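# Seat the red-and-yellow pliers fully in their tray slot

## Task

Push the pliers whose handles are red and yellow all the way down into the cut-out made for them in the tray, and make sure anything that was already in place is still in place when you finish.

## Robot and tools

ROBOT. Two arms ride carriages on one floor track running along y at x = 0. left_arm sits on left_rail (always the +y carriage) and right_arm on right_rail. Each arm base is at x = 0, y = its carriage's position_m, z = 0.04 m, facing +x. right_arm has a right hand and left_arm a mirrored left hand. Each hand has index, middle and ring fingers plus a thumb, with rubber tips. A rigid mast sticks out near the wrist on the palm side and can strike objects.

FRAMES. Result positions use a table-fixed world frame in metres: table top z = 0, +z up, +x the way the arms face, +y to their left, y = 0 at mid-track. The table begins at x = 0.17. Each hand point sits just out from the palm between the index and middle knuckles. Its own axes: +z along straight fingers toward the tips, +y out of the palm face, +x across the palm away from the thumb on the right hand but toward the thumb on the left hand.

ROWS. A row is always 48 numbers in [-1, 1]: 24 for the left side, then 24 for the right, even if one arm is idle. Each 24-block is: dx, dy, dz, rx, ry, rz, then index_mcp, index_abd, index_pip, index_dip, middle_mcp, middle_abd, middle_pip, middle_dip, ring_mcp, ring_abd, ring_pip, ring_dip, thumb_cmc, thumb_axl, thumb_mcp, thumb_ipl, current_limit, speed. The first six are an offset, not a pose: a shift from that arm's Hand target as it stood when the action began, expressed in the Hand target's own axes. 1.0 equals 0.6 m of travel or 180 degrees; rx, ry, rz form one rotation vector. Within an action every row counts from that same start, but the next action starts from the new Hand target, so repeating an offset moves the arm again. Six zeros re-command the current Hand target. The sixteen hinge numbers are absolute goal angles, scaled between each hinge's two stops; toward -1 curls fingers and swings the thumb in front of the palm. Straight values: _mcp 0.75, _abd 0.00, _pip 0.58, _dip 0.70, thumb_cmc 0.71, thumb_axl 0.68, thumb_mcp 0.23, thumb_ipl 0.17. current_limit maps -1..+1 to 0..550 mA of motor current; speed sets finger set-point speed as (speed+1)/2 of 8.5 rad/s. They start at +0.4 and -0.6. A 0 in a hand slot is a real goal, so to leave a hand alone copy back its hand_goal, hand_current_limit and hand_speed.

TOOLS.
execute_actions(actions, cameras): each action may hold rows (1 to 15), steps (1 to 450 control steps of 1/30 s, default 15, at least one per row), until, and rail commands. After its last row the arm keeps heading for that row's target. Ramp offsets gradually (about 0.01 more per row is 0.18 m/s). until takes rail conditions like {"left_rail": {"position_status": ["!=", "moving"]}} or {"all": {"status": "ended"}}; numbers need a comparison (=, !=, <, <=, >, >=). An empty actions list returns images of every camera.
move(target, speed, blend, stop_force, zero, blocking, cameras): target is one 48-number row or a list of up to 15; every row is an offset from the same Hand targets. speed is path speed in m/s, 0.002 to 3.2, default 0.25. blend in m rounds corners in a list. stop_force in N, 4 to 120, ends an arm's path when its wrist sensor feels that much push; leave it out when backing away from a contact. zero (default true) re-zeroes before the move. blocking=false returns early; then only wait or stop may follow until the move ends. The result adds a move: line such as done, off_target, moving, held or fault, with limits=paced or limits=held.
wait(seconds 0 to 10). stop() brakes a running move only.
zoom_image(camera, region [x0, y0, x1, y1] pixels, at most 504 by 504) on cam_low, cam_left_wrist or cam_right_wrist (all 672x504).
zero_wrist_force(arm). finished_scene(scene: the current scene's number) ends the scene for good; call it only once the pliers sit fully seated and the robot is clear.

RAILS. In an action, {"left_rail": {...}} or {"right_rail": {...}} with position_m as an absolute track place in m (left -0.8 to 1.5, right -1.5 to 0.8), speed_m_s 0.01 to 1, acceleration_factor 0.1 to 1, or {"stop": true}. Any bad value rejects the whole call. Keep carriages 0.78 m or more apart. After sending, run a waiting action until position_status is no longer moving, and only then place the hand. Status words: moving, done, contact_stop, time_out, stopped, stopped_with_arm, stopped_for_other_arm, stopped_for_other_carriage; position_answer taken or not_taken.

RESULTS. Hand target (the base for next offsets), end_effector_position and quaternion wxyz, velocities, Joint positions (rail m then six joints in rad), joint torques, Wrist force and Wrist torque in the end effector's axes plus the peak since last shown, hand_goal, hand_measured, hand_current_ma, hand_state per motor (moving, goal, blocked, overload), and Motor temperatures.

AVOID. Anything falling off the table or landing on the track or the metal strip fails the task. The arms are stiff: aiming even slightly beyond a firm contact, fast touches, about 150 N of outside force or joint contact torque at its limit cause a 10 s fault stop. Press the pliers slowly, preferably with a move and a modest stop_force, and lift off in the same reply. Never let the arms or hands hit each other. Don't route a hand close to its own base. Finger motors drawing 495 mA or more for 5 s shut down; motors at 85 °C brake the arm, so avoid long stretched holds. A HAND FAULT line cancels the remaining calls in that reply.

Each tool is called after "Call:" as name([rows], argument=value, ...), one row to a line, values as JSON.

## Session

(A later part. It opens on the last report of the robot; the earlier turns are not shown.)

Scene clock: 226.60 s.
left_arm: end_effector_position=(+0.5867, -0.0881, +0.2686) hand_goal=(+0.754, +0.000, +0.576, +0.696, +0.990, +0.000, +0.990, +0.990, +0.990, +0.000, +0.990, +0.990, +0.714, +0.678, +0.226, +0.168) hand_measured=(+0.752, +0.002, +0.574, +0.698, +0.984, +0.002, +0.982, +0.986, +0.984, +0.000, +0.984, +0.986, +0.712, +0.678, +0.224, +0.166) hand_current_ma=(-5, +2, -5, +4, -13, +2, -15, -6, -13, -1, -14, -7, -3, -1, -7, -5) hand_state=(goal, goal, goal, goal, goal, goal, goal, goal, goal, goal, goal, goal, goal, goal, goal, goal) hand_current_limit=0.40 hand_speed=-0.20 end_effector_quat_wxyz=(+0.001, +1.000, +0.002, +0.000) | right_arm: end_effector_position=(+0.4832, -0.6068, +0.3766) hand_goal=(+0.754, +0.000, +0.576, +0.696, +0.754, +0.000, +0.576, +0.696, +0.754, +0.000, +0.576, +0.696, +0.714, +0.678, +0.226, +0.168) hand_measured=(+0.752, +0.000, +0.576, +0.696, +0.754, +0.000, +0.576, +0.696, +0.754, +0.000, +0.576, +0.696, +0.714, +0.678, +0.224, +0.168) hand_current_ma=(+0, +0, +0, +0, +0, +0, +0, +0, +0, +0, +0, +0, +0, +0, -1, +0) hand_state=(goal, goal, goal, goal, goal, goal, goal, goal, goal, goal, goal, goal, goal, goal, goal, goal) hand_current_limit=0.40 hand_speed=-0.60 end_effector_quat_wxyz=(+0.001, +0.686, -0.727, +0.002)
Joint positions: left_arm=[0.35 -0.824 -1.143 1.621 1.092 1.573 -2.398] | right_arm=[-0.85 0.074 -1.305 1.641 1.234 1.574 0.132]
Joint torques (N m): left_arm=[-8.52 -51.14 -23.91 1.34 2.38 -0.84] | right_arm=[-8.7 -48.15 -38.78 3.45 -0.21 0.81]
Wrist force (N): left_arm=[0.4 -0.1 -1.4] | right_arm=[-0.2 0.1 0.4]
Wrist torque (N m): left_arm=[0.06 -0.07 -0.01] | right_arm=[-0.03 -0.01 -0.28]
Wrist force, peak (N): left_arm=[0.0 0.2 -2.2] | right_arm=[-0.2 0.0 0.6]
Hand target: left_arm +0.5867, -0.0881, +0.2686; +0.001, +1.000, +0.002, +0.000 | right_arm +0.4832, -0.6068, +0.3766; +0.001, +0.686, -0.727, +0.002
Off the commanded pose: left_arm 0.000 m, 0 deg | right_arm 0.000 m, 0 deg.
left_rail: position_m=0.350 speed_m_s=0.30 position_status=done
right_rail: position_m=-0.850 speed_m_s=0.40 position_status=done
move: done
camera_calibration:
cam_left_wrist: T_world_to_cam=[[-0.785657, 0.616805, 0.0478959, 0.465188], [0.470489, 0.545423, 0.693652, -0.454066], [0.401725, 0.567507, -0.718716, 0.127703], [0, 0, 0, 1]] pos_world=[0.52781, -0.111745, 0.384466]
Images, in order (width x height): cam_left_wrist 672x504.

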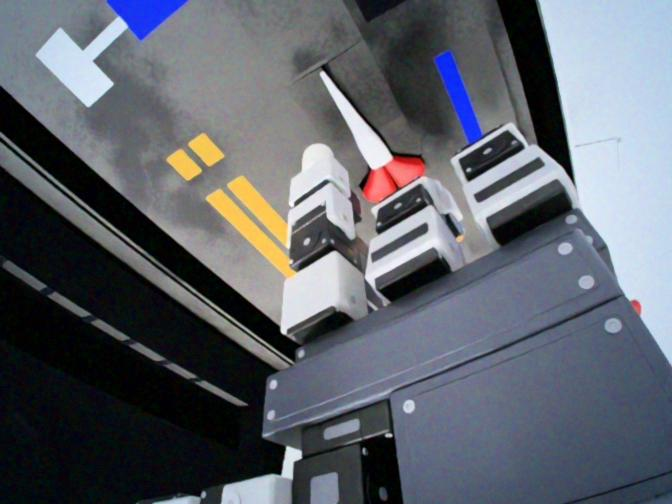

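Call:
move(target=[0,0,0.07,0,0,0,0.754,0,0.576,0.696,0.99,0,0.99,0.99,0.99,0,0.99,0.99,0.714,0.678,0.226,0.168,0.4,-0.2,0,0,0,0,0,0,0.754,0,0.576,0.696,0.754,0,0.576,0.696,0.754,0,0.576,0.696,0.714,0.678,0.226,0.168,0.4,-0.6], speed=0.04, stop_force=6, cameras=["cam_left_wrist"])

Call:
zoom_image(camera="cam_left_wrist", region=[260, 40, 420, 200])

Scene clock: 229.73 s.
left_arm: end_effector_position=(+0.5867, -0.0881, +0.2287) hand_goal=(+0.754, +0.000, +0.576, +0.696, +0.990, +0.000, +0.990, +0.990, +0.990, +0.000, +0.990, +0.990, +0.714, +0.678, +0.226, +0.168) hand_measured=(+0.752, +0.002, +0.574, +0.698, +0.984, +0.002, +0.982, +0.986, +0.984, +0.000, +0.984, +0.986, +0.712, +0.678, +0.224, +0.166) hand_current_ma=(-5, +3, -5, +3, -13, +2, -15, -6, -13, -1, -14, -7, -3, -1, -7, -5) hand_state=(goal, goal, goal, goal, goal, goal, goal, goal, goal, goal, goal, goal, goal, goal, goal, goal) hand_current_limit=0.40 hand_speed=-0.20 end_effector_quat_wxyz=(+0.001, +1.000, +0.002, +0.000) | right_arm: end_effector_position=(+0.4832, -0.6068, +0.3766) hand_goal=(+0.754, +0.000, +0.576, +0.696, +0.754, +0.000, +0.576, +0.696, +0.754, +0.000, +0.576, +0.696, +0.714, +0.678, +0.226, +0.168) hand_measured=(+0.752, +0.000, +0.576, +0.696, +0.754, +0.000, +0.576, +0.696, +0.754, +0.000, +0.576, +0.696, +0.714, +0.678, +0.224, +0.168) hand_current_ma=(+0, +0, +0, +0, +0, +0, +0, +0, +0, +0, +0, +0, +0, +0, -1, +0) hand_state=(goal, goal, goal, goal, goal, goal, goal, goal, goal, goal, goal, goal, goal, goal, goal, goal) hand_current_limit=0.40 hand_speed=-0.60 end_effector_quat_wxyz=(+0.001, +0.686, -0.727, +0.002)
Joint positions: left_arm=[0.35 -0.824 -1.111 1.652 1.028 1.573 -2.398] | right_arm=[-0.85 0.074 -1.305 1.641 1.234 1.574 0.132]
Joint torques (N m): left_arm=[-5.66 -74.77 -44.16 5.28 2.44 -0.76] | right_arm=[-9.19 -47.87 -38.07 3.36 -0.71 1.52]
Wrist force (N): left_arm=[0.0 0.0 -7.1] | right_arm=[-0.2 -0.2 0.3]
Wrist torque (N m): left_arm=[0.50 0.12 -0.04] | right_arm=[-0.06 -0.02 -0.29]
Wrist force, peak (N): left_arm=[0.2 0.0 -10.6] | right_arm=[-0.4 -0.2 0.6]
Hand target: left_arm +0.5867, -0.0881, +0.2287; +0.001, +1.000, +0.002, +0.000 (not the last commanded pose) | right_arm +0.4832, -0.6068, +0.3766; +0.001, +0.686, -0.727, +0.002
Off the commanded pose: left_arm 0.002 m, 0 deg | right_arm 0.000 m, 0 deg.
left_rail: position_m=0.350 speed_m_s=0.30 position_status=done
right_rail: position_m=-0.850 speed_m_s=0.40 position_status=done
move: contact (left_arm)
camera_calibration:
cam_left_wrist: T_world_to_cam=[[-0.785657, 0.616805, 0.0478959, 0.467161], [0.470489, 0.545423, 0.693652, -0.426335], [0.401725, 0.567507, -0.718716, 0.0990832], [0, 0, 0, 1]] pos_world=[0.52781, -0.111845, 0.344566]
Images, in order (width x height): cam_left_wrist 672x504.

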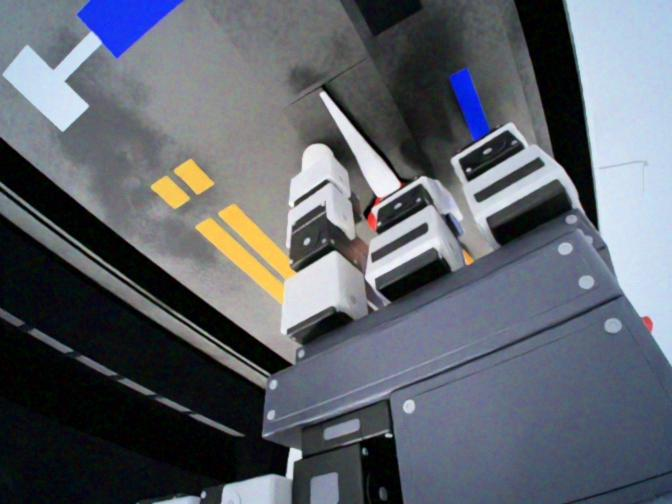

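Scaled by 3.150 from the camera's 672x504 image, which has a finer 960x720 frame.

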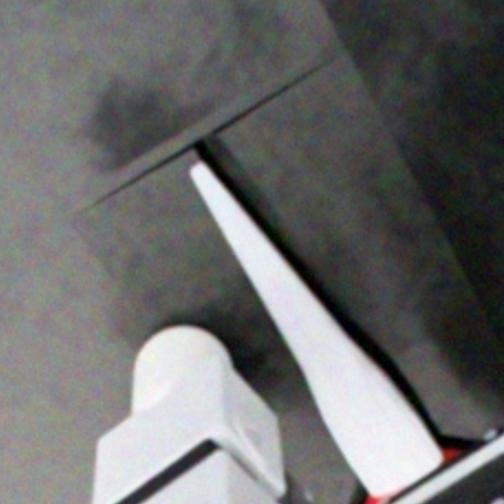

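Call:
move([
  [0,0,-0.0058,0,0,0,0.754,0,0.576,0.696,0.99,0,0.99,0.99,0.99,0,0.99,0.99,0.714,0.678,0.226,0.168,0.4,-0.2,0,0,0,0,0,0,0.754,0,0.576,0.696,0.754,0,0.576,0.696,0.754,0,0.576,0.696,0.714,0.678,0.226,0.168,0.4,-0.6],
  [-0.0117,0,-0.0058,0,0,0,0.754,0,0.576,0.696,0.99,0,0.99,0.99,0.99,0,0.99,0.99,0.714,0.678,0.226,0.168,0.4,-0.2,0,0,0,0,0,0,0.754,0,0.576,0.696,0.754,0,0.576,0.696,0.754,0,0.576,0.696,0.714,0.678,0.226,0.168,0.4,-0.6],
], speed=0.04, cameras=["cam_left_wrist"])

Call:
zoom_image(camera="cam_left_wrist", region=[260, 40, 420, 200])

Scene clock: 231.40 s.
left_arm: end_effector_position=(+0.5797, -0.0882, +0.2322) hand_goal=(+0.754, +0.000, +0.576, +0.696, +0.990, +0.000, +0.990, +0.990, +0.990, +0.000, +0.990, +0.990, +0.714, +0.678, +0.226, +0.168) hand_measured=(+0.752, +0.002, +0.574, +0.698, +0.984, +0.002, +0.982, +0.986, +0.984, +0.000, +0.984, +0.986, +0.712, +0.678, +0.224, +0.166) hand_current_ma=(-5, +3, -5, +3, -13, +2, -15, -6, -13, -1, -14, -7, -3, -1, -7, -5) hand_state=(goal, goal, goal, goal, goal, goal, goal, goal, goal, goal, goal, goal, goal, goal, goal, goal) hand_current_limit=0.40 hand_speed=-0.20 end_effector_quat_wxyz=(+0.001, +1.000, +0.002, +0.000) | right_arm: end_effector_position=(+0.4832, -0.6068, +0.3766) hand_goal=(+0.754, +0.000, +0.576, +0.696, +0.754, +0.000, +0.576, +0.696, +0.754, +0.000, +0.576, +0.696, +0.714, +0.678, +0.226, +0.168) hand_measured=(+0.752, +0.000, +0.576, +0.696, +0.754, +0.000, +0.576, +0.696, +0.754, +0.000, +0.576, +0.696, +0.714, +0.678, +0.224, +0.168) hand_current_ma=(+0, +0, +0, +0, +0, +0, +0, +0, +0, +0, +0, +0, +0, +0, -1, +0) hand_state=(goal, goal, goal, goal, goal, goal, goal, goal, goal, goal, goal, goal, goal, goal, goal, goal) hand_current_limit=0.40 hand_speed=-0.60 end_effector_quat_wxyz=(+0.001, +0.686, -0.727, +0.002)
Joint positions: left_arm=[0.35 -0.832 -1.122 1.663 1.029 1.573 -2.406] | right_arm=[-0.85 0.074 -1.305 1.641 1.234 1.574 0.132]
Joint torques (N m): left_arm=[-7.97 -77.84 -23.09 1.49 2.38 -1.75] | right_arm=[-8.12 -50.3 -37.52 3.29 -0.33 1.31]
Wrist force (N): left_arm=[0.3 0.3 -1.2] | right_arm=[-0.2 0.1 0.3]
Wrist torque (N m): left_arm=[0.07 -0.04 0.25] | right_arm=[-0.03 -0.01 -0.28]
Wrist force, peak (N): left_arm=[0.2 -0.3 -7.2] | right_arm=[-0.5 -0.1 0.5]
Hand target: left_arm +0.5797, -0.0882, +0.2322; +0.001, +1.000, +0.002, +0.000 | right_arm +0.4832, -0.6068, +0.3766; +0.001, +0.686, -0.727, +0.002
Off the commanded pose: left_arm 0.000 m, 0 deg | right_arm 0.000 m, 0 deg.
left_rail: position_m=0.350 speed_m_s=0.30 position_status=done
right_rail: position_m=-0.850 speed_m_s=0.40 position_status=done
move: done
camera_calibration:
cam_left_wrist: T_world_to_cam=[[-0.785657, 0.616805, 0.0478959, 0.461494], [0.470489, 0.545423, 0.693652, -0.425469], [0.401725, 0.567507, -0.718716, 0.104411], [0, 0, 0, 1]] pos_world=[0.52081, -0.111845, 0.348066]
Images, in order (width x height): cam_left_wrist 672x504.

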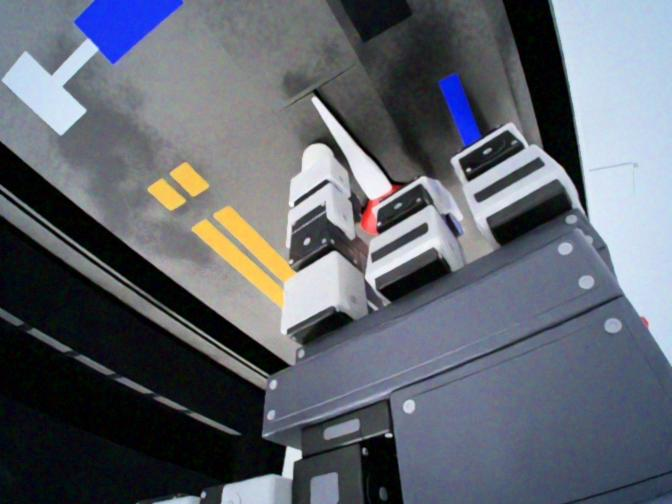

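Scaled by 3.150 from the camera's 672x504 image, which has a finer 960x720 frame.

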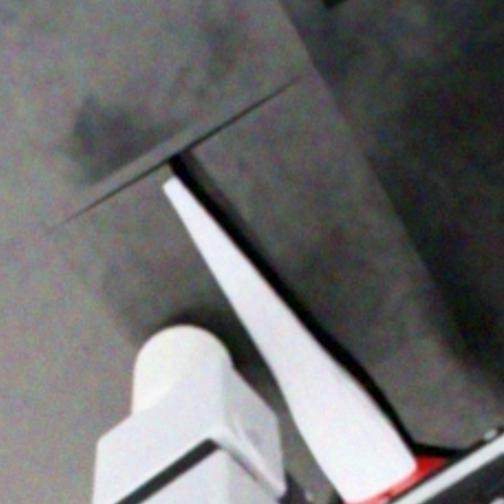

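Call:
move(target=[-0.0125,0,0,0,0,0,0.754,0,0.576,0.696,0.99,0,0.99,0.99,0.99,0,0.99,0.99,0.714,0.678,0.226,0.168,0.4,-0.2,0,0,0,0,0,0,0.754,0,0.576,0.696,0.754,0,0.576,0.696,0.754,0,0.576,0.696,0.714,0.678,0.226,0.168,0.4,-0.6], speed=0.02, cameras=["cam_left_wrist"])

Call:
zoom_image(camera="cam_left_wrist", region=[260, 40, 420, 200])

Scene clock: 232.43 s.
left_arm: end_effector_position=(+0.5722, -0.0882, +0.2322) hand_goal=(+0.754, +0.000, +0.576, +0.696, +0.990, +0.000, +0.990, +0.990, +0.990, +0.000, +0.990, +0.990, +0.714, +0.678, +0.226, +0.168) hand_measured=(+0.752, +0.002, +0.574, +0.698, +0.984, +0.002, +0.982, +0.986, +0.984, +0.000, +0.984, +0.986, +0.712, +0.678, +0.224, +0.166) hand_current_ma=(-5, +3, -5, +3, -13, +2, -15, -6, -13, -1, -14, -7, -3, -1, -7, -5) hand_state=(goal, goal, goal, goal, goal, goal, goal, goal, goal, goal, goal, goal, goal, goal, goal, goal) hand_current_limit=0.40 hand_speed=-0.20 end_effector_quat_wxyz=(+0.001, +1.000, +0.002, +0.000) | right_arm: end_effector_position=(+0.4832, -0.6068, +0.3766) hand_goal=(+0.754, +0.000, +0.576, +0.696, +0.754, +0.000, +0.576, +0.696, +0.754, +0.000, +0.576, +0.696, +0.714, +0.678, +0.226, +0.168) hand_measured=(+0.752, +0.000, +0.576, +0.696, +0.754, +0.000, +0.576, +0.696, +0.754, +0.000, +0.576, +0.696, +0.714, +0.678, +0.224, +0.168) hand_current_ma=(+0, +0, +0, +0, +0, +0, +0, +0, +0, +0, +0, +0, +0, +0, -1, +0) hand_state=(goal, goal, goal, goal, goal, goal, goal, goal, goal, goal, goal, goal, goal, goal, goal, goal) hand_current_limit=0.40 hand_speed=-0.60 end_effector_quat_wxyz=(+0.001, +0.686, -0.727, +0.002)
Joint positions: left_arm=[0.35 -0.841 -1.132 1.677 1.024 1.573 -2.415] | right_arm=[-0.85 0.074 -1.305 1.641 1.234 1.574 0.132]
Joint torques (N m): left_arm=[-9.21 -76.01 -22.26 1.31 0.28 -1.98] | right_arm=[-9.72 -48.56 -38.45 3.03 -0.61 1]
Wrist force (N): left_arm=[0.1 0.1 -1.3] | right_arm=[-0.1 0.0 0.3]
Wrist torque (N m): left_arm=[0.04 -0.03 0.24] | right_arm=[-0.03 -0.03 -0.28]
Wrist force, peak (N): left_arm=[0.3 0.2 -1.6] | right_arm=[-0.4 -0.5 0.4]
Hand target: left_arm +0.5722, -0.0882, +0.2322; +0.001, +1.000, +0.002, +0.000 | right_arm +0.4832, -0.6068, +0.3766; +0.001, +0.686, -0.727, +0.002
Off the commanded pose: left_arm 0.000 m, 0 deg | right_arm 0.000 m, 0 deg.
left_rail: position_m=0.350 speed_m_s=0.30 position_status=done
right_rail: position_m=-0.850 speed_m_s=0.40 position_status=done
move: done
camera_calibration:
cam_left_wrist: T_world_to_cam=[[-0.785657, 0.616805, 0.0478959, 0.455601], [0.470489, 0.545423, 0.693652, -0.42194], [0.401725, 0.567507, -0.718716, 0.107424], [0, 0, 0, 1]] pos_world=[0.51331, -0.111845, 0.348066]
Images, in order (width x height): cam_left_wrist 672x504.

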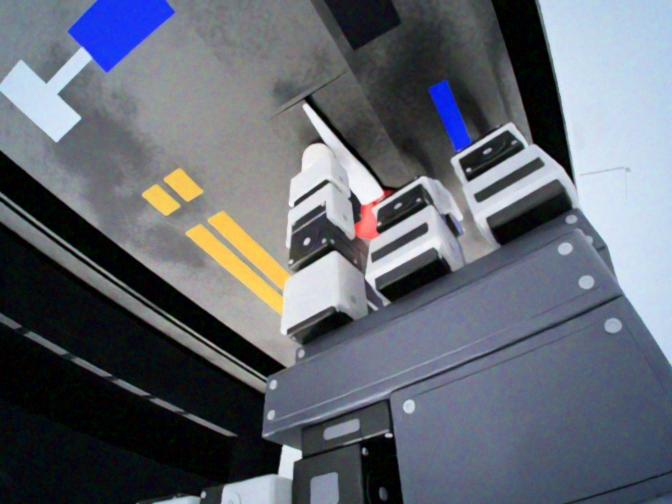

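Scaled by 3.150 from the camera's 672x504 image, which has a finer 960x720 frame.

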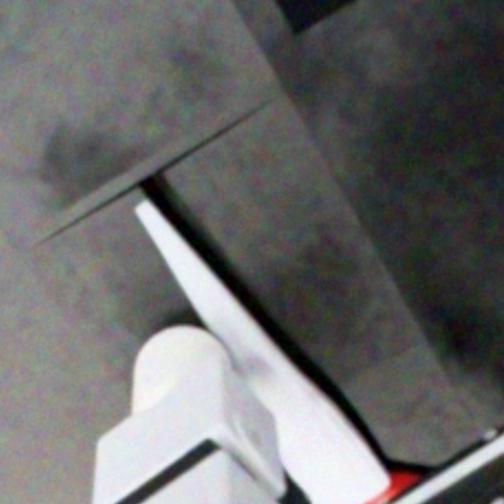

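Call:
move(target=[-0.006,0,0,0,0,0,0.754,0,0.576,0.696,0.99,0,0.99,0.99,0.99,0,0.99,0.99,0.714,0.678,0.226,0.168,0.4,-0.2,0,0,0,0,0,0,0.754,0,0.576,0.696,0.754,0,0.576,0.696,0.754,0,0.576,0.696,0.714,0.678,0.226,0.168,0.4,-0.6], speed=0.015, cameras=["cam_left_wrist"])

Call:
zoom_image(camera="cam_left_wrist", region=[260, 40, 420, 200])

Scene clock: 233.30 s.
left_arm: end_effector_position=(+0.5686, -0.0882, +0.2322) hand_goal=(+0.754, +0.000, +0.576, +0.696, +0.990, +0.000, +0.990, +0.990, +0.990, +0.000, +0.990, +0.990, +0.714, +0.678, +0.226, +0.168) hand_measured=(+0.752, +0.002, +0.574, +0.698, +0.984, +0.002, +0.982, +0.986, +0.984, +0.000, +0.984, +0.986, +0.712, +0.678, +0.224, +0.166) hand_current_ma=(-5, +3, -5, +3, -13, +2, -15, -6, -13, -1, -14, -7, -3, -1, -7, -5) hand_state=(goal, goal, goal, goal, goal, goal, goal, goal, goal, goal, goal, goal, goal, goal, goal, goal) hand_current_limit=0.40 hand_speed=-0.20 end_effector_quat_wxyz=(+0.001, +1.000, +0.002, +0.000) | right_arm: end_effector_position=(+0.4832, -0.6068, +0.3766) hand_goal=(+0.754, +0.000, +0.576, +0.696, +0.754, +0.000, +0.576, +0.696, +0.754, +0.000, +0.576, +0.696, +0.714, +0.678, +0.226, +0.168) hand_measured=(+0.752, +0.000, +0.576, +0.696, +0.754, +0.000, +0.576, +0.696, +0.754, +0.000, +0.576, +0.696, +0.714, +0.678, +0.224, +0.168) hand_current_ma=(+0, +0, +0, +0, +0, +0, +0, +0, +0, +0, +0, +0, +0, +0, -1, +0) hand_state=(goal, goal, goal, goal, goal, goal, goal, goal, goal, goal, goal, goal, goal, goal, goal, goal) hand_current_limit=0.40 hand_speed=-0.60 end_effector_quat_wxyz=(+0.001, +0.686, -0.727, +0.002)
Joint positions: left_arm=[0.35 -0.845 -1.136 1.684 1.022 1.573 -2.419] | right_arm=[-0.85 0.074 -1.305 1.641 1.234 1.574 0.132]
Joint torques (N m): left_arm=[-7.86 -75.31 -22.93 1.56 -1.36 -1.59] | right_arm=[-9.91 -52.43 -37.86 3.28 -0.66 1.18]
Wrist force (N): left_arm=[0.2 0.3 -1.3] | right_arm=[-0.2 0.4 0.3]
Wrist torque (N m): left_arm=[0.07 -0.03 0.24] | right_arm=[0.02 -0.02 -0.27]
Wrist force, peak (N): left_arm=[0.2 0.2 -1.7] | right_arm=[-0.5 -0.5 0.2]
Hand target: left_arm +0.5686, -0.0882, +0.2322; +0.001, +1.000, +0.002, +0.000 | right_arm +0.4832, -0.6068, +0.3766; +0.001, +0.686, -0.727, +0.002
Off the commanded pose: left_arm 0.000 m, 0 deg | right_arm 0.000 m, 0 deg.
left_rail: position_m=0.350 speed_m_s=0.30 position_status=done
right_rail: position_m=-0.850 speed_m_s=0.40 position_status=done
move: done
camera_calibration:
cam_left_wrist: T_world_to_cam=[[-0.785657, 0.616805, 0.0478959, 0.452773], [0.470489, 0.545423, 0.693652, -0.420247], [0.401725, 0.567507, -0.718716, 0.10887], [0, 0, 0, 1]] pos_world=[0.50971, -0.111845, 0.348066]
Images, in order (width x height): cam_left_wrist 672x504.

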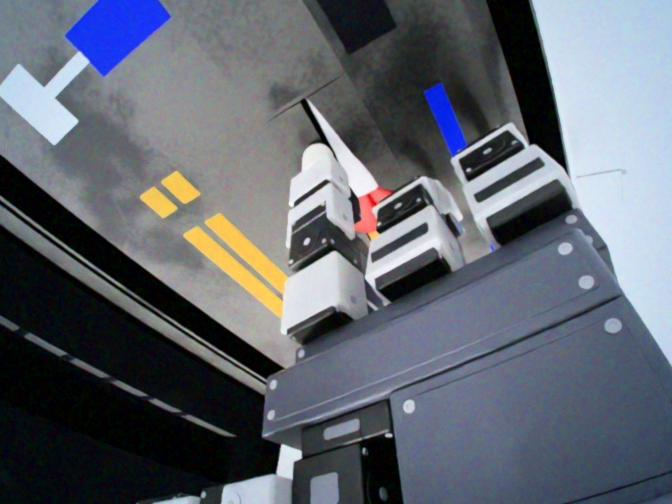

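Scaled by 3.150 from the camera's 672x504 image, which has a finer 960x720 frame.

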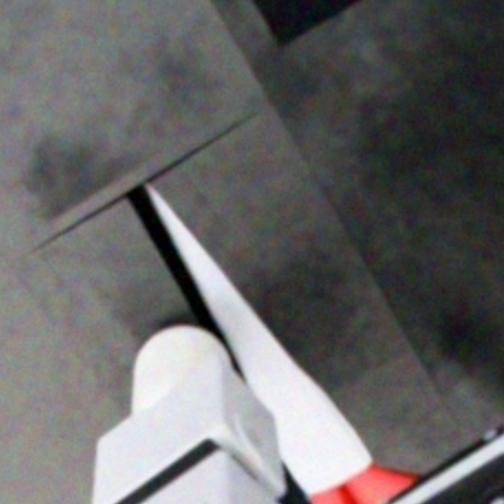

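Call:
move([
  [0,0,-0.035,0,0,0,0.754,0,0.576,0.696,0.99,0,0.99,0.99,0.99,0,0.99,0.99,0.714,0.678,0.226,0.168,0.4,-0.2,0,0,0,0,0,0,0.754,0,0.576,0.696,0.754,0,0.576,0.696,0.754,0,0.576,0.696,0.714,0.678,0.226,0.168,0.4,-0.6],
  [0.035,-0.272,-0.095,0,-0.155,0,0.754,0,0.576,0.696,0.99,0,0.99,0.99,0.99,0,0.99,0.99,0.714,0.678,0.226,0.168,0.4,-0.2,0,0,0,0,0,0,0.754,0,0.576,0.696,0.754,0,0.576,0.696,0.754,0,0.576,0.696,0.714,0.678,0.226,0.168,0.4,-0.6],
], speed=[0.06,0.18], blend=[0.01,0], cameras=["cam_left_wrist"])

Call:
zoom_image(camera="cam_left_wrist", region=[60, 0, 300, 240])

Scene clock: 235.93 s.
left_arm: end_effector_position=(+0.5891, +0.0751, +0.2889) hand_goal=(+0.754, +0.000, +0.576, +0.696, +0.990, +0.000, +0.990, +0.990, +0.990, +0.000, +0.990, +0.990, +0.714, +0.678, +0.226, +0.168) hand_measured=(+0.752, +0.002, +0.574, +0.698, +0.984, +0.002, +0.984, +0.986, +0.984, +0.000, +0.984, +0.986, +0.712, +0.678, +0.224, +0.166) hand_current_ma=(-5, +3, -5, +3, -13, +2, -13, -6, -13, -1, -12, -7, -3, -1, -7, -5) hand_state=(goal, goal, goal, goal, goal, goal, goal, goal, goal, goal, goal, goal, goal, goal, goal, goal) hand_current_limit=0.40 hand_speed=-0.20 end_effector_quat_wxyz=(+0.001, +0.970, +0.001, -0.241) | right_arm: end_effector_position=(+0.4832, -0.6068, +0.3766) hand_goal=(+0.754, +0.000, +0.576, +0.696, +0.754, +0.000, +0.576, +0.696, +0.754, +0.000, +0.576, +0.696, +0.714, +0.678, +0.226, +0.168) hand_measured=(+0.752, +0.000, +0.576, +0.696, +0.754, +0.000, +0.576, +0.696, +0.754, +0.000, +0.576, +0.696, +0.714, +0.678, +0.224, +0.168) hand_current_ma=(+0, +0, +0, +0, +0, +0, +0, +0, +0, +0, +0, +0, +0, +0, -1, +0) hand_state=(goal, goal, goal, goal, goal, goal, goal, goal, goal, goal, goal, goal, goal, goal, goal, goal) hand_current_limit=0.40 hand_speed=-0.60 end_effector_quat_wxyz=(+0.001, +0.686, -0.727, +0.002)
Joint positions: left_arm=[0.35 -0.518 -1.054 1.579 1.476 1.807 -2.039] | right_arm=[-0.85 0.074 -1.305 1.641 1.234 1.574 0.132]
Joint torques (N m): left_arm=[11.97 -57.01 -45.48 6.47 3.23 2.7] | right_arm=[-7.8 -50.89 -39.96 3.11 -0.27 1.11]
Wrist force (N): left_arm=[0.0 0.4 -1.0] | right_arm=[-0.3 -0.1 0.4]
Wrist torque (N m): left_arm=[0.11 0.04 -0.09] | right_arm=[-0.07 0.00 -0.30]
Wrist force, peak (N): left_arm=[0.1 0.7 -1.8] | right_arm=[-0.4 -0.1 0.6]
Hand target: left_arm +0.5891, +0.0752, +0.2889; +0.001, +0.970, +0.001, -0.241 | right_arm +0.4832, -0.6068, +0.3766; +0.001, +0.686, -0.727, +0.002
Off the commanded pose: left_arm 0.000 m, 0 deg | right_arm 0.000 m, 0 deg.
left_rail: position_m=0.350 speed_m_s=0.30 position_status=done
right_rail: position_m=-0.850 speed_m_s=0.40 position_status=done
move: done
camera_calibration:
cam_left_wrist: T_world_to_cam=[[-0.67167, 0.617813, 0.408859, 0.193946], [0.740604, 0.545701, 0.392067, -0.630258], [0.0191097, 0.566143, -0.824086, 0.304622], [0, 0, 0, 1]] pos_world=[0.591218, 0.0516502, 0.418841]
Images, in order (width x height): cam_left_wrist 672x504.

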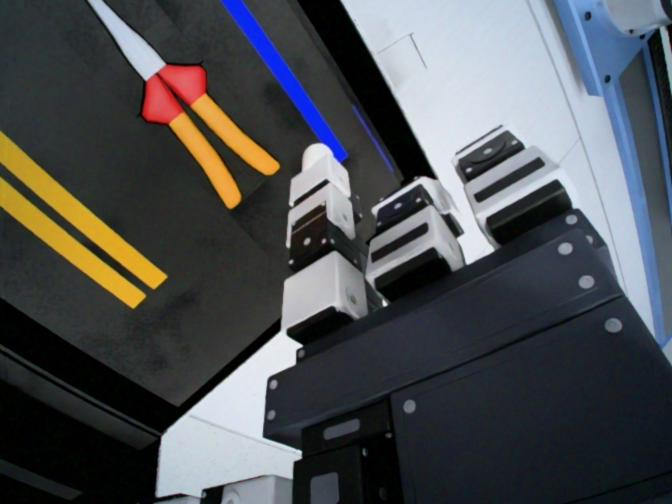

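Scaled by 2.100 from the camera's 672x504 image, which has a finer 960x720 frame.

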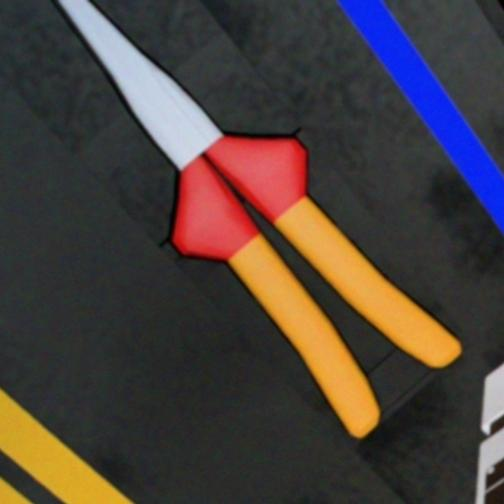

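Call:
zoom_image(camera="cam_left_wrist", region=[80, 0, 220, 130])

Call:
zoom_image(camera="cam_left_wrist", region=[160, 90, 300, 220])

Scaled by 3.600 from the camera's 672x504 image, which has a finer 960x720 frame.

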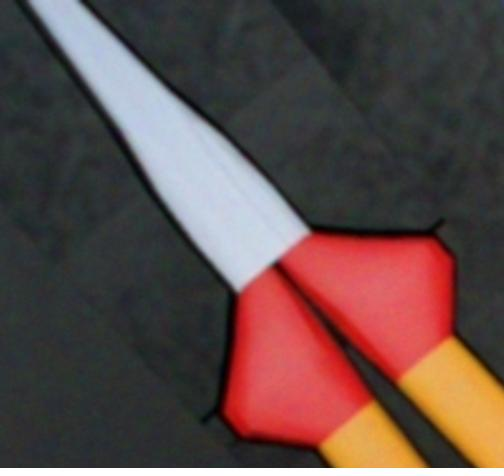

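Scaled by 3.600 from the camera's 672x504 image, which has a finer 960x720 frame.

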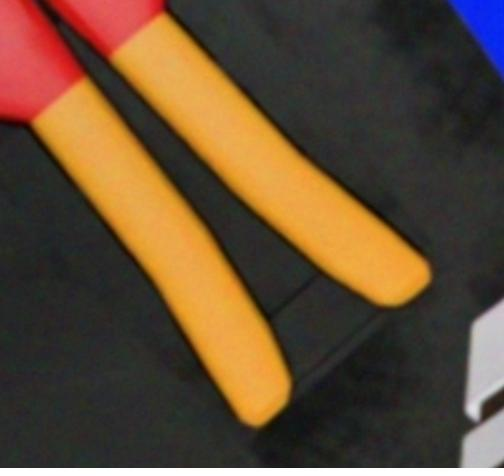

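Call:
move(target=[0.0298,0.1353,0.0389,0,0.155,0,0.754,0,0.576,0.696,0.754,0,0.576,0.696,0.99,0,0.99,0.99,0.714,0.678,0.226,0.168,0.7,-0.2,0,0,0,0,0,0,0.754,0,0.576,0.696,0.754,0,0.576,0.696,0.754,0,0.576,0.696,0.714,0.678,0.226,0.168,0.4,-0.6], speed=0.15, cameras=["cam_left_wrist"])

Call:
zoom_image(camera="cam_left_wrist", region=[260, 60, 440, 240])

Scene clock: 239.17 s.
left_arm: end_effector_position=(+0.5942, -0.0060, +0.2600) hand_goal=(+0.754, +0.000, +0.576, +0.696, +0.754, +0.000, +0.576, +0.696, +0.990, +0.000, +0.990, +0.990, +0.714, +0.678, +0.226, +0.168) hand_measured=(+0.752, +0.002, +0.574, +0.698, +0.754, +0.002, +0.578, +0.698, +0.984, +0.000, +0.984, +0.986, +0.712, +0.678, +0.224, +0.166) hand_current_ma=(-5, +3, -5, +3, +1, +2, +4, +4, -13, -1, -12, -7, -3, -1, -7, -5) hand_state=(goal, goal, goal, goal, goal, goal, goal, goal, goal, goal, goal, goal, goal, goal, goal, goal) hand_current_limit=0.70 hand_speed=-0.20 end_effector_quat_wxyz=(+0.001, +1.000, +0.002, +0.000) | right_arm: end_effector_position=(+0.4832, -0.6068, +0.3766) hand_goal=(+0.754, +0.000, +0.576, +0.696, +0.754, +0.000, +0.576, +0.696, +0.754, +0.000, +0.576, +0.696, +0.714, +0.678, +0.226, +0.168) hand_measured=(+0.752, +0.000, +0.576, +0.696, +0.754, +0.000, +0.576, +0.696, +0.754, +0.000, +0.576, +0.696, +0.714, +0.678, +0.224, +0.168) hand_current_ma=(+0, +0, +0, +0, +0, +0, +0, +0, +0, +0, +0, +0, +0, +0, -1, +0) hand_state=(goal, goal, goal, goal, goal, goal, goal, goal, goal, goal, goal, goal, goal, goal, goal, goal) hand_current_limit=0.40 hand_speed=-0.60 end_effector_quat_wxyz=(+0.001, +0.686, -0.727, +0.002)
Joint positions: left_arm=[0.35 -0.721 -1.185 1.701 1.054 1.573 -2.295] | right_arm=[-0.85 0.074 -1.305 1.641 1.234 1.574 0.132]
Joint torques (N m): left_arm=[-9.39 -74.08 -23.33 1.52 -1.91 -1.57] | right_arm=[-10.42 -50.3 -38.85 3.46 -0.53 1.06]
Wrist force (N): left_arm=[0.0 0.0 -1.6] | right_arm=[-0.2 -0.1 0.4]
Wrist torque (N m): left_arm=[0.13 -0.03 0.20] | right_arm=[-0.06 -0.02 -0.28]
Wrist force, peak (N): left_arm=[0.1 0.4 -1.8] | right_arm=[-0.4 -0.3 0.5]
Hand target: left_arm +0.5942, -0.0060, +0.2600; +0.001, +1.000, +0.002, +0.000 | right_arm +0.4832, -0.6068, +0.3766; +0.001, +0.686, -0.727, +0.002
Off the commanded pose: left_arm 0.000 m, 0 deg | right_arm 0.000 m, 0 deg.
left_rail: position_m=0.350 speed_m_s=0.30 position_status=done
right_rail: position_m=-0.850 speed_m_s=0.40 position_status=done
move: done
camera_calibration:
cam_left_wrist: T_world_to_cam=[[-0.785651, 0.616804, 0.0480068, 0.420808], [0.47057, 0.545401, 0.693615, -0.496438], [0.401641, 0.56753, -0.718745, 0.0719729], [0, 0, 0, 1]] pos_world=[0.53531, -0.0296449, 0.375865]
Images, in order (width x height): cam_left_wrist 672x504.

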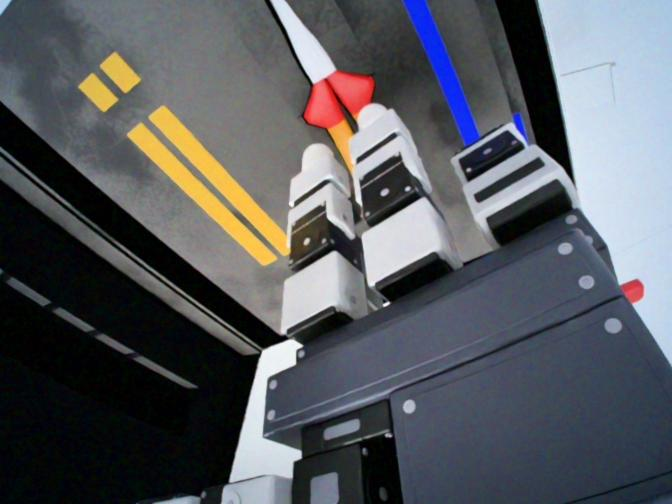

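Scaled by 2.800 from the camera's 672x504 image, which has a finer 960x720 frame.

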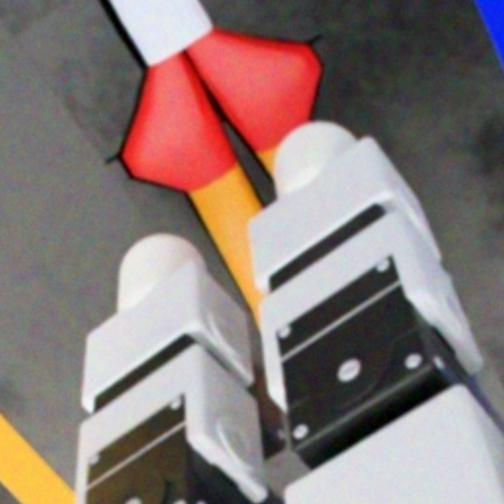

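Call:
move(target=[0.0063,0.0133,0,0,0,0,0.754,-0.1,0.576,0.696,0.754,0,0.576,0.696,0.99,0,0.99,0.99,0.714,0.678,0.226,0.168,0.7,-0.2,0,0,0,0,0,0,0.754,0,0.576,0.696,0.754,0,0.576,0.696,0.754,0,0.576,0.696,0.714,0.678,0.226,0.168,0.4,-0.6], speed=0.08)

Call:
move(target=[0,0,0.06,0,0,0,0.754,-0.1,0.576,0.696,0.754,0,0.576,0.696,0.99,0,0.99,0.99,0.714,0.678,0.226,0.168,0.7,-0.2,0,0,0,0,0,0,0.754,0,0.576,0.696,0.754,0,0.576,0.696,0.754,0,0.576,0.696,0.714,0.678,0.226,0.168,0.4,-0.6], speed=0.03, stop_force=12, cameras=["cam_left_wrist"])

Call:
zoom_image(camera="cam_left_wrist", region=[260, 60, 440, 240])

Scene clock: 241.13 s.
left_arm: end_effector_position=(+0.5980, -0.0139, +0.2600) hand_goal=(+0.754, -0.100, +0.576, +0.696, +0.754, +0.000, +0.576, +0.696, +0.990, +0.000, +0.990, +0.990, +0.714, +0.678, +0.226, +0.168) hand_measured=(+0.752, -0.096, +0.574, +0.698, +0.754, +0.002, +0.578, +0.698, +0.984, +0.000, +0.984, +0.986, +0.712, +0.678, +0.224, +0.166) hand_current_ma=(-5, +6, -5, +3, +1, +2, +4, +4, -13, -1, -12, -7, -3, -1, -7, -5) hand_state=(goal, goal, goal, goal, goal, goal, goal, goal, goal, goal, goal, goal, goal, goal, goal, goal) hand_current_limit=0.70 hand_speed=-0.20 end_effector_quat_wxyz=(+0.001, +1.000, +0.002, +0.000) | right_arm: end_effector_position=(+0.4832, -0.6068, +0.3766) hand_goal=(+0.754, +0.000, +0.576, +0.696, +0.754, +0.000, +0.576, +0.696, +0.754, +0.000, +0.576, +0.696, +0.714, +0.678, +0.226, +0.168) hand_measured=(+0.752, +0.000, +0.576, +0.696, +0.754, +0.000, +0.576, +0.696, +0.754, +0.000, +0.576, +0.696, +0.714, +0.678, +0.224, +0.168) hand_current_ma=(+0, +0, +0, +0, +0, +0, +0, +0, +0, +0, +0, +0, +0, +0, -1, +0) hand_state=(goal, goal, goal, goal, goal, goal, goal, goal, goal, goal, goal, goal, goal, goal, goal, goal) hand_current_limit=0.40 hand_speed=-0.60 end_effector_quat_wxyz=(+0.001, +0.686, -0.727, +0.002)
Joint positions: left_arm=[0.35 -0.727 -1.175 1.686 1.059 1.573 -2.301] | right_arm=[-0.85 0.074 -1.305 1.641 1.234 1.574 0.132]
Joint torques (N m): left_arm=[-9.52 -51.94 -46.85 6.09 -2.03 -1.54] | right_arm=[-7.6 -54.58 -37.81 3.07 -0.61 1.27]
Wrist force (N): left_arm=[0.1 0.1 -1.6] | right_arm=[-0.2 -0.2 0.3]
Wrist torque (N m): left_arm=[0.14 -0.03 0.20] | right_arm=[-0.07 -0.01 -0.29]
Wrist force, peak (N): left_arm=[-0.2 0.1 -2.0] | right_arm=[-0.3 -0.3 0.6]
Hand target: left_arm +0.5980, -0.0140, +0.2600; +0.001, +1.000, +0.002, +0.000 | right_arm +0.4832, -0.6068, +0.3766; +0.001, +0.686, -0.727, +0.002
Off the commanded pose: left_arm 0.000 m, 0 deg | right_arm 0.000 m, 0 deg.
left_rail: position_m=0.350 speed_m_s=0.30 position_status=done
right_rail: position_m=-0.850 speed_m_s=0.40 position_status=done
move: done

Scene clock: 243.30 s.
left_arm: end_effector_position=(+0.5980, -0.0141, +0.2310) hand_goal=(+0.754, -0.100, +0.576, +0.696, +0.754, +0.000, +0.576, +0.696, +0.990, +0.000, +0.990, +0.990, +0.714, +0.678, +0.226, +0.168) hand_measured=(+0.752, -0.098, +0.574, +0.698, +0.756, +0.000, +0.578, +0.698, +0.984, +0.000, +0.984, +0.986, +0.712, +0.678, +0.224, +0.166) hand_current_ma=(-3, +1, -3, +3, +5, +0, +4, +4, -13, -1, -12, -7, -3, -1, -7, -5) hand_state=(goal, goal, goal, goal, goal, goal, goal, goal, goal, goal, goal, goal, goal, goal, goal, goal) hand_current_limit=0.70 hand_speed=-0.20 end_effector_quat_wxyz=(+0.001, +1.000, +0.002, +0.000) | right_arm: end_effector_position=(+0.4832, -0.6068, +0.3766) hand_goal=(+0.754, +0.000, +0.576, +0.696, +0.754, +0.000, +0.576, +0.696, +0.754, +0.000, +0.576, +0.696, +0.714, +0.678, +0.226, +0.168) hand_measured=(+0.752, +0.000, +0.576, +0.696, +0.754, +0.000, +0.576, +0.696, +0.754, +0.000, +0.576, +0.696, +0.714, +0.678, +0.224, +0.168) hand_current_ma=(+0, +0, +0, +0, +0, +0, +0, +0, +0, +0, +0, +0, +0, +0, -1, +0) hand_state=(goal, goal, goal, goal, goal, goal, goal, goal, goal, goal, goal, goal, goal, goal, goal, goal) hand_current_limit=0.40 hand_speed=-0.60 end_effector_quat_wxyz=(+0.001, +0.686, -0.727, +0.002)
Joint positions: left_arm=[0.35 -0.727 -1.151 1.709 1.012 1.573 -2.301] | right_arm=[-0.85 0.074 -1.305 1.641 1.234 1.574 0.132]
Joint torques (N m): left_arm=[-3.03 -68.59 -42.16 4.82 -0.73 -1.25] | right_arm=[-8.13 -50.36 -37.79 3.37 -0.04 0.88]
Wrist force (N): left_arm=[0.5 -0.4 -11.9] | right_arm=[-0.4 -0.1 0.2]
Wrist torque (N m): left_arm=[0.93 -0.12 0.24] | right_arm=[-0.04 0.01 -0.30]
Wrist force, peak (N): left_arm=[0.4 -0.5 -20.4] | right_arm=[-0.5 0.0 0.5]
Hand target: left_arm +0.5980, -0.0141, +0.2310; +0.001, +1.000, +0.002, +0.000 (not the last commanded pose) | right_arm +0.4832, -0.6068, +0.3766; +0.001, +0.686, -0.727, +0.002
Off the commanded pose: left_arm 0.007 m, 0 deg | right_arm 0.000 m, 0 deg.
left_rail: position_m=0.350 speed_m_s=0.30 position_status=done
right_rail: position_m=-0.850 speed_m_s=0.40 position_status=done
move: contact (left_arm)
camera_calibration:
cam_left_wrist: T_world_to_cam=[[-0.785657, 0.616805, 0.0478959, 0.430223], [0.470489, 0.545423, 0.693652, -0.473663], [0.401725, 0.567507, -0.718716, 0.0541445], [0, 0, 0, 1]] pos_world=[0.53911, -0.0377449, 0.346866]
Images, in order (width x height): cam_left_wrist 672x504.

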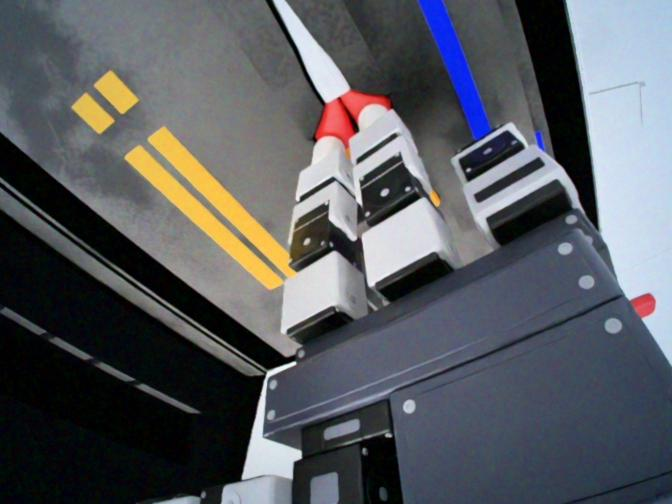

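Scaled by 2.800 from the camera's 672x504 image, which has a finer 960x720 frame.

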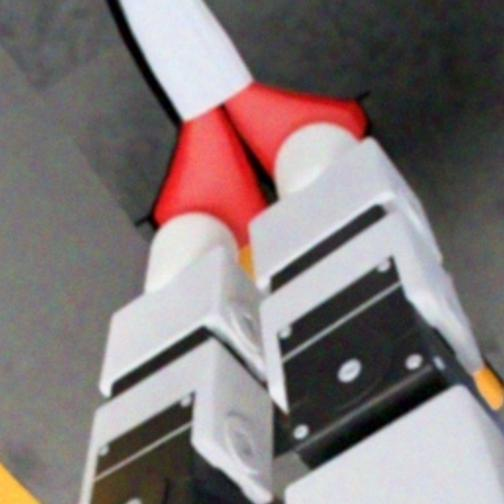

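Call:
move(target=[0,0,0.0167,0,0,0,0.754,-0.1,0.576,0.696,0.754,0,0.576,0.696,0.99,0,0.99,0.99,0.714,0.678,0.226,0.168,0.7,-0.2,0,0,0,0,0,0,0.754,0,0.576,0.696,0.754,0,0.576,0.696,0.754,0,0.576,0.696,0.714,0.678,0.226,0.168,0.4,-0.6], speed=0.01, stop_force=35, zero=false, cameras=["cam_left_wrist"])

Call:
zoom_image(camera="cam_left_wrist", region=[260, 60, 440, 240])

Scene clock: 245.00 s.
left_arm: end_effector_position=(+0.5980, -0.0141, +0.2279) hand_goal=(+0.754, -0.100, +0.576, +0.696, +0.754, +0.000, +0.576, +0.696, +0.990, +0.000, +0.990, +0.990, +0.714, +0.678, +0.226, +0.168) hand_measured=(+0.754, -0.102, +0.574, +0.698, +0.758, -0.002, +0.580, +0.698, +0.984, +0.000, +0.984, +0.986, +0.712, +0.678, +0.224, +0.166) hand_current_ma=(-1, -3, -2, +2, +7, -2, +6, +4, -13, -1, -12, -7, -3, -1, -7, -5) hand_state=(goal, goal, goal, goal, goal, goal, goal, goal, goal, goal, goal, goal, goal, goal, goal, goal) hand_current_limit=0.70 hand_speed=-0.20 end_effector_quat_wxyz=(+0.001, +1.000, +0.002, +0.000) | right_arm: end_effector_position=(+0.4832, -0.6068, +0.3766) hand_goal=(+0.754, +0.000, +0.576, +0.696, +0.754, +0.000, +0.576, +0.696, +0.754, +0.000, +0.576, +0.696, +0.714, +0.678, +0.226, +0.168) hand_measured=(+0.752, +0.000, +0.576, +0.696, +0.754, +0.000, +0.576, +0.696, +0.754, +0.000, +0.576, +0.696, +0.714, +0.678, +0.224, +0.168) hand_current_ma=(+0, +0, +0, +0, +0, +0, +0, +0, +0, +0, +0, +0, +0, +0, -1, +0) hand_state=(goal, goal, goal, goal, goal, goal, goal, goal, goal, goal, goal, goal, goal, goal, goal, goal) hand_current_limit=0.40 hand_speed=-0.60 end_effector_quat_wxyz=(+0.001, +0.686, -0.727, +0.002)
Joint positions: left_arm=[0.35 -0.727 -1.148 1.711 1.007 1.573 -2.301] | right_arm=[-0.85 0.074 -1.305 1.641 1.234 1.574 0.132]
Joint torques (N m): left_arm=[-2.92 -53.15 -31.62 2.41 -0.16 -1.46] | right_arm=[-8.07 -51.6 -38.97 3.29 -0.31 1.53]
Wrist force (N): left_arm=[1.0 -0.7 -35.7] | right_arm=[-0.1 -0.1 0.3]
Wrist torque (N m): left_arm=[2.79 -0.25 0.27] | right_arm=[-0.05 -0.02 -0.28]
Wrist force, peak (N): left_arm=[1.0 -0.8 -39.3] | right_arm=[-0.5 -0.3 0.4]
Hand target: left_arm +0.5980, -0.0141, +0.2279; +0.001, +1.000, +0.002, +0.000 (not the last commanded pose) | right_arm +0.4832, -0.6068, +0.3766; +0.001, +0.686, -0.727, +0.002
Off the commanded pose: left_arm 0.007 m, 0 deg | right_arm 0.000 m, 0 deg.
left_rail: position_m=0.350 speed_m_s=0.30 position_status=done
right_rail: position_m=-0.850 speed_m_s=0.40 position_status=done
move: contact (left_arm)
camera_calibration:
cam_left_wrist: T_world_to_cam=[[-0.785667, 0.616809, 0.0476977, 0.430445], [0.470382, 0.545515, 0.693653, -0.471452], [0.401831, 0.567416, -0.718729, 0.0518602], [0, 0, 0, 1]] pos_world=[0.53911, -0.037745, 0.343766]
Images, in order (width x height): cam_left_wrist 672x504.

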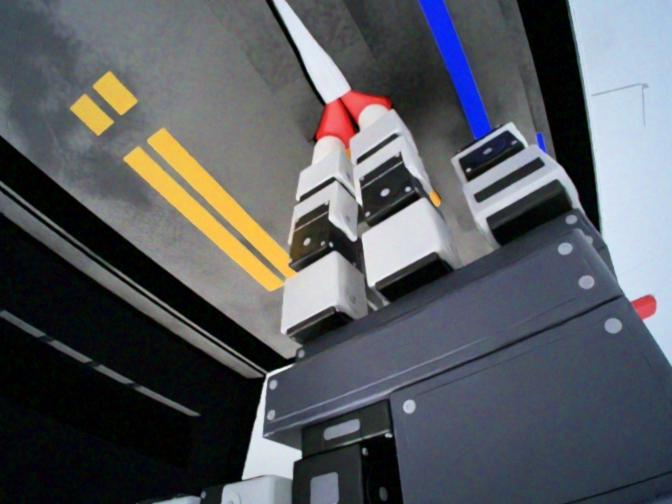

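Scaled by 2.800 from the camera's 672x504 image, which has a finer 960x720 frame.

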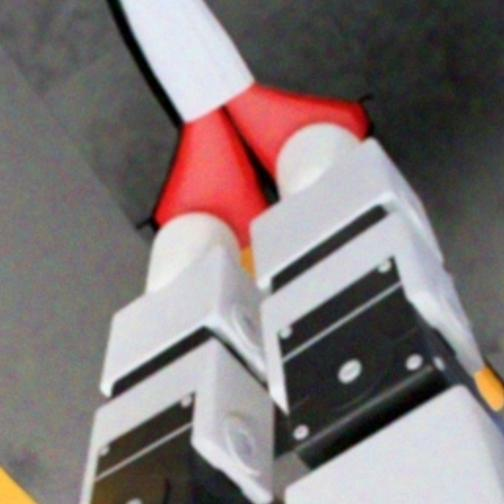

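Call:
move(target=[0,0,-0.0117,0,0,0,0.754,-0.1,0.576,0.696,0.754,0,0.576,0.696,0.99,0,0.99,0.99,0.714,0.678,0.226,0.168,0.7,-0.2,0,0,0,0,0,0,0.754,0,0.576,0.696,0.754,0,0.576,0.696,0.754,0,0.576,0.696,0.714,0.678,0.226,0.168,0.4,-0.6], speed=0.05)

Call:
move(target=[0,0,0.0167,0,0,0,0.754,-0.1,0.576,0.696,0.754,0,0.576,0.696,0.99,0,0.99,0.99,0.714,0.678,0.226,0.168,0.7,-0.2,0,0,0,0,0,0,0.754,0,0.576,0.696,0.754,0,0.576,0.696,0.754,0,0.576,0.696,0.714,0.678,0.226,0.168,0.4,-0.6], speed=0.02, stop_force=12)

Scene clock: 246.00 s.
left_arm: end_effector_position=(+0.5980, -0.0141, +0.2348) hand_goal=(+0.754, -0.100, +0.576, +0.696, +0.754, +0.000, +0.576, +0.696, +0.990, +0.000, +0.990, +0.990, +0.714, +0.678, +0.226, +0.168) hand_measured=(+0.754, -0.098, +0.574, +0.698, +0.756, +0.002, +0.578, +0.698, +0.984, +0.000, +0.984, +0.986, +0.712, +0.678, +0.224, +0.166) hand_current_ma=(-1, +2, -2, +2, +2, +2, +4, +4, -13, -1, -12, -7, -3, -1, -7, -5) hand_state=(goal, goal, goal, goal, goal, goal, goal, goal, goal, goal, goal, goal, goal, goal, goal, goal) hand_current_limit=0.70 hand_speed=-0.20 end_effector_quat_wxyz=(+0.001, +1.000, +0.002, +0.000) | right_arm: end_effector_position=(+0.4832, -0.6068, +0.3766) hand_goal=(+0.754, +0.000, +0.576, +0.696, +0.754, +0.000, +0.576, +0.696, +0.754, +0.000, +0.576, +0.696, +0.714, +0.678, +0.226, +0.168) hand_measured=(+0.752, +0.000, +0.576, +0.696, +0.754, +0.000, +0.576, +0.696, +0.754, +0.000, +0.576, +0.696, +0.714, +0.678, +0.224, +0.168) hand_current_ma=(+0, +0, +0, +0, +0, +0, +0, +0, +0, +0, +0, +0, +0, +0, -1, +0) hand_state=(goal, goal, goal, goal, goal, goal, goal, goal, goal, goal, goal, goal, goal, goal, goal, goal) hand_current_limit=0.40 hand_speed=-0.60 end_effector_quat_wxyz=(+0.001, +0.686, -0.727, +0.002)
Joint positions: left_arm=[0.35 -0.727 -1.154 1.706 1.018 1.573 -2.301] | right_arm=[-0.85 0.074 -1.305 1.641 1.234 1.574 0.132]
Joint torques (N m): left_arm=[2.86 -73.05 -45.98 6.02 -0.33 -0.42] | right_arm=[-9.94 -49.94 -37.02 3.61 -0.32 1.22]
Wrist force (N): left_arm=[0.1 -0.1 -1.7] | right_arm=[0.0 -0.2 0.2]
Wrist torque (N m): left_arm=[0.11 -0.05 0.20] | right_arm=[-0.05 -0.03 -0.27]
Wrist force, peak (N): left_arm=[1.2 -0.8 -35.8] | right_arm=[-0.2 -0.6 0.6]
Hand target: left_arm +0.5980, -0.0141, +0.2349; +0.001, +1.000, +0.002, +0.000 | right_arm +0.4832, -0.6068, +0.3766; +0.001, +0.686, -0.727, +0.002
Off the commanded pose: left_arm 0.000 m, 0 deg | right_arm 0.000 m, 0 deg.
left_rail: position_m=0.350 speed_m_s=0.30 position_status=done
right_rail: position_m=-0.850 speed_m_s=0.40 position_status=done
move: done

Scene clock: 247.40 s.
left_arm: end_effector_position=(+0.5981, -0.0142, +0.2308) hand_goal=(+0.754, -0.100, +0.576, +0.696, +0.754, +0.000, +0.576, +0.696, +0.990, +0.000, +0.990, +0.990, +0.714, +0.678, +0.226, +0.168) hand_measured=(+0.752, -0.100, +0.574, +0.698, +0.754, +0.000, +0.578, +0.698, +0.984, +0.000, +0.984, +0.986, +0.712, +0.678, +0.224, +0.166) hand_current_ma=(-3, +0, -2, +2, +1, +0, +4, +4, -13, -1, -12, -7, -3, -1, -7, -5) hand_state=(goal, goal, goal, goal, goal, goal, goal, goal, goal, goal, goal, goal, goal, goal, goal, goal) hand_current_limit=0.70 hand_speed=-0.20 end_effector_quat_wxyz=(+0.001, +1.000, +0.002, +0.000) | right_arm: end_effector_position=(+0.4832, -0.6068, +0.3766) hand_goal=(+0.754, +0.000, +0.576, +0.696, +0.754, +0.000, +0.576, +0.696, +0.754, +0.000, +0.576, +0.696, +0.714, +0.678, +0.226, +0.168) hand_measured=(+0.752, +0.000, +0.576, +0.696, +0.754, +0.000, +0.576, +0.696, +0.754, +0.000, +0.576, +0.696, +0.714, +0.678, +0.224, +0.168) hand_current_ma=(+0, +0, +0, +0, +0, +0, +0, +0, +0, +0, +0, +0, +0, +0, -1, +0) hand_state=(goal, goal, goal, goal, goal, goal, goal, goal, goal, goal, goal, goal, goal, goal, goal, goal) hand_current_limit=0.40 hand_speed=-0.60 end_effector_quat_wxyz=(+0.001, +0.686, -0.727, +0.002)
Joint positions: left_arm=[0.35 -0.727 -1.15 1.709 1.011 1.573 -2.301] | right_arm=[-0.85 0.074 -1.305 1.641 1.234 1.574 0.132]
Joint torques (N m): left_arm=[2.59 -69.05 -40.76 4.73 -0.61 -0.05] | right_arm=[-9.28 -51.18 -38.62 3.08 -0.79 1.39]
Wrist force (N): left_arm=[0.5 -0.1 -12.5] | right_arm=[0.0 -0.3 0.2]
Wrist torque (N m): left_arm=[0.99 -0.17 0.23] | right_arm=[-0.06 -0.03 -0.28]
Wrist force, peak (N): left_arm=[0.5 0.0 -17.8] | right_arm=[-0.4 -0.4 0.4]
Hand target: left_arm +0.5981, -0.0142, +0.2308; +0.001, +1.000, +0.002, +0.000 (not the last commanded pose) | right_arm +0.4832, -0.6068, +0.3766; +0.001, +0.686, -0.727, +0.002
Off the commanded pose: left_arm 0.006 m, 0 deg | right_arm 0.000 m, 0 deg.
left_rail: position_m=0.350 speed_m_s=0.30 position_status=done
right_rail: position_m=-0.850 speed_m_s=0.40 position_status=done
move: contact (left_arm)

Call:
move([
  [0,0,-0.0317,0,0,0,0.754,0,0.576,0.696,0.99,0,0.99,0.99,0.99,0,0.99,0.99,0.714,0.678,0.226,0.168,0.7,-0.1,0,0,0,0,0,0,0.754,0,0.576,0.696,0.754,0,0.576,0.696,0.754,0,0.576,0.696,0.714,0.678,0.226,0.168,0.4,-0.6],
  [-0.0585,0.0888,-0.0317,0,0,0,0.754,0,0.576,0.696,0.99,0,0.99,0.99,0.99,0,0.99,0.99,0.714,0.678,0.226,0.168,0.7,-0.1,0,0,0,0,0,0,0.754,0,0.576,0.696,0.754,0,0.576,0.696,0.754,0,0.576,0.696,0.714,0.678,0.226,0.168,0.4,-0.6],
], speed=0.1, cameras=["cam_left_wrist"])

Call:
zoom_image(camera="cam_left_wrist", region=[260, 60, 440, 240])

Scene clock: 249.73 s.
left_arm: end_effector_position=(+0.5632, -0.0675, +0.2500) hand_goal=(+0.754, +0.000, +0.576, +0.696, +0.990, +0.000, +0.990, +0.990, +0.990, +0.000, +0.990, +0.990, +0.714, +0.678, +0.226, +0.168) hand_measured=(+0.754, -0.002, +0.576, +0.698, +0.978, +0.000, +0.984, +0.986, +0.984, +0.000, +0.984, +0.986, +0.712, +0.678, +0.224, +0.166) hand_current_ma=(+0, -4, +0, +2, -33, +1, -15, -6, -13, -1, -12, -7, -3, -1, -7, -5) hand_state=(goal, goal, goal, goal, goal, goal, goal, goal, goal, goal, goal, goal, goal, goal, goal, goal) hand_current_limit=0.70 hand_speed=-0.10 end_effector_quat_wxyz=(+0.001, +1.000, +0.002, +0.000) | right_arm: end_effector_position=(+0.4832, -0.6068, +0.3766) hand_goal=(+0.754, +0.000, +0.576, +0.696, +0.754, +0.000, +0.576, +0.696, +0.754, +0.000, +0.576, +0.696, +0.714, +0.678, +0.226, +0.168) hand_measured=(+0.752, +0.000, +0.576, +0.696, +0.754, +0.000, +0.576, +0.696, +0.754, +0.000, +0.576, +0.696, +0.714, +0.678, +0.224, +0.168) hand_current_ma=(+0, +0, +0, +0, +0, +0, +0, +0, +0, +0, +0, +0, +0, +0, -1, +0) hand_state=(goal, goal, goal, goal, goal, goal, goal, goal, goal, goal, goal, goal, goal, goal, goal, goal) hand_current_limit=0.40 hand_speed=-0.60 end_effector_quat_wxyz=(+0.001, +0.686, -0.727, +0.002)
Joint positions: left_arm=[0.35 -0.829 -1.174 1.705 1.039 1.573 -2.403] | right_arm=[-0.85 0.074 -1.305 1.641 1.234 1.574 0.132]
Joint torques (N m): left_arm=[-10.81 -73.75 -23.38 1.55 -2.01 -1.77] | right_arm=[-9.89 -52.33 -37.76 3.76 -0.3 1.78]
Wrist force (N): left_arm=[0.4 0.1 -1.3] | right_arm=[-0.2 -0.2 0.3]
Wrist torque (N m): left_arm=[0.06 -0.07 0.27] | right_arm=[-0.07 -0.01 -0.29]
Wrist force, peak (N): left_arm=[0.5 -0.2 -12.8] | right_arm=[-0.3 -0.4 0.5]
Hand target: left_arm +0.5632, -0.0675, +0.2500; +0.001, +1.000, +0.002, +0.000 | right_arm +0.4832, -0.6068, +0.3766; +0.001, +0.686, -0.727, +0.002
Off the commanded pose: left_arm 0.000 m, 0 deg | right_arm 0.000 m, 0 deg.
left_rail: position_m=0.350 speed_m_s=0.30 position_status=done
right_rail: position_m=-0.850 speed_m_s=0.40 position_status=done
move: done
camera_calibration:
cam_left_wrist: T_world_to_cam=[[-0.785676, 0.616812, 0.0474995, 0.43507], [0.470275, 0.545606, 0.693654, -0.44115], [0.401937, 0.567325, -0.718741, 0.111899], [0, 0, 0, 1]] pos_world=[0.50431, -0.0911451, 0.365766]
Images, in order (width x height): cam_left_wrist 672x504.

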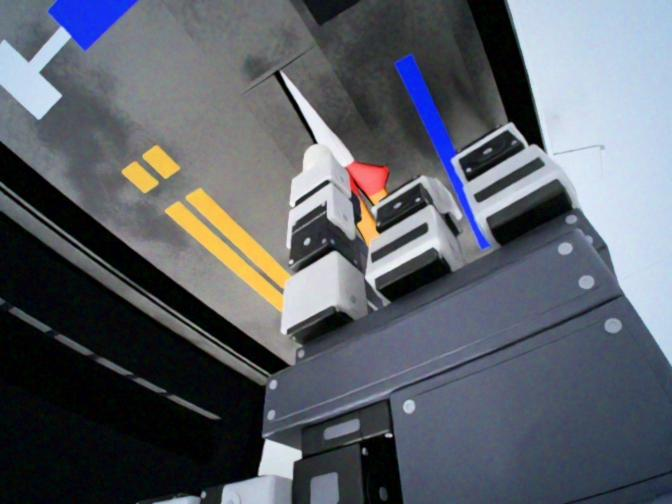

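Scaled by 2.800 from the camera's 672x504 image, which has a finer 960x720 frame.

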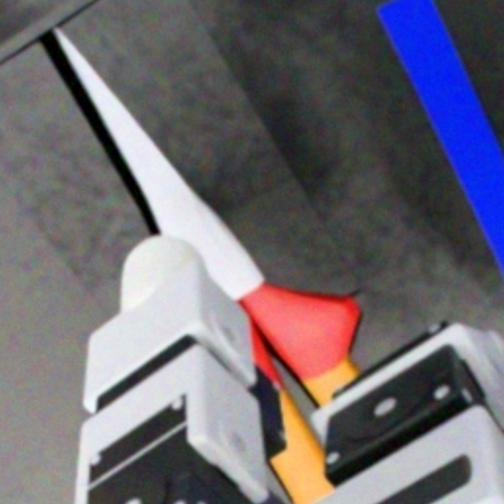

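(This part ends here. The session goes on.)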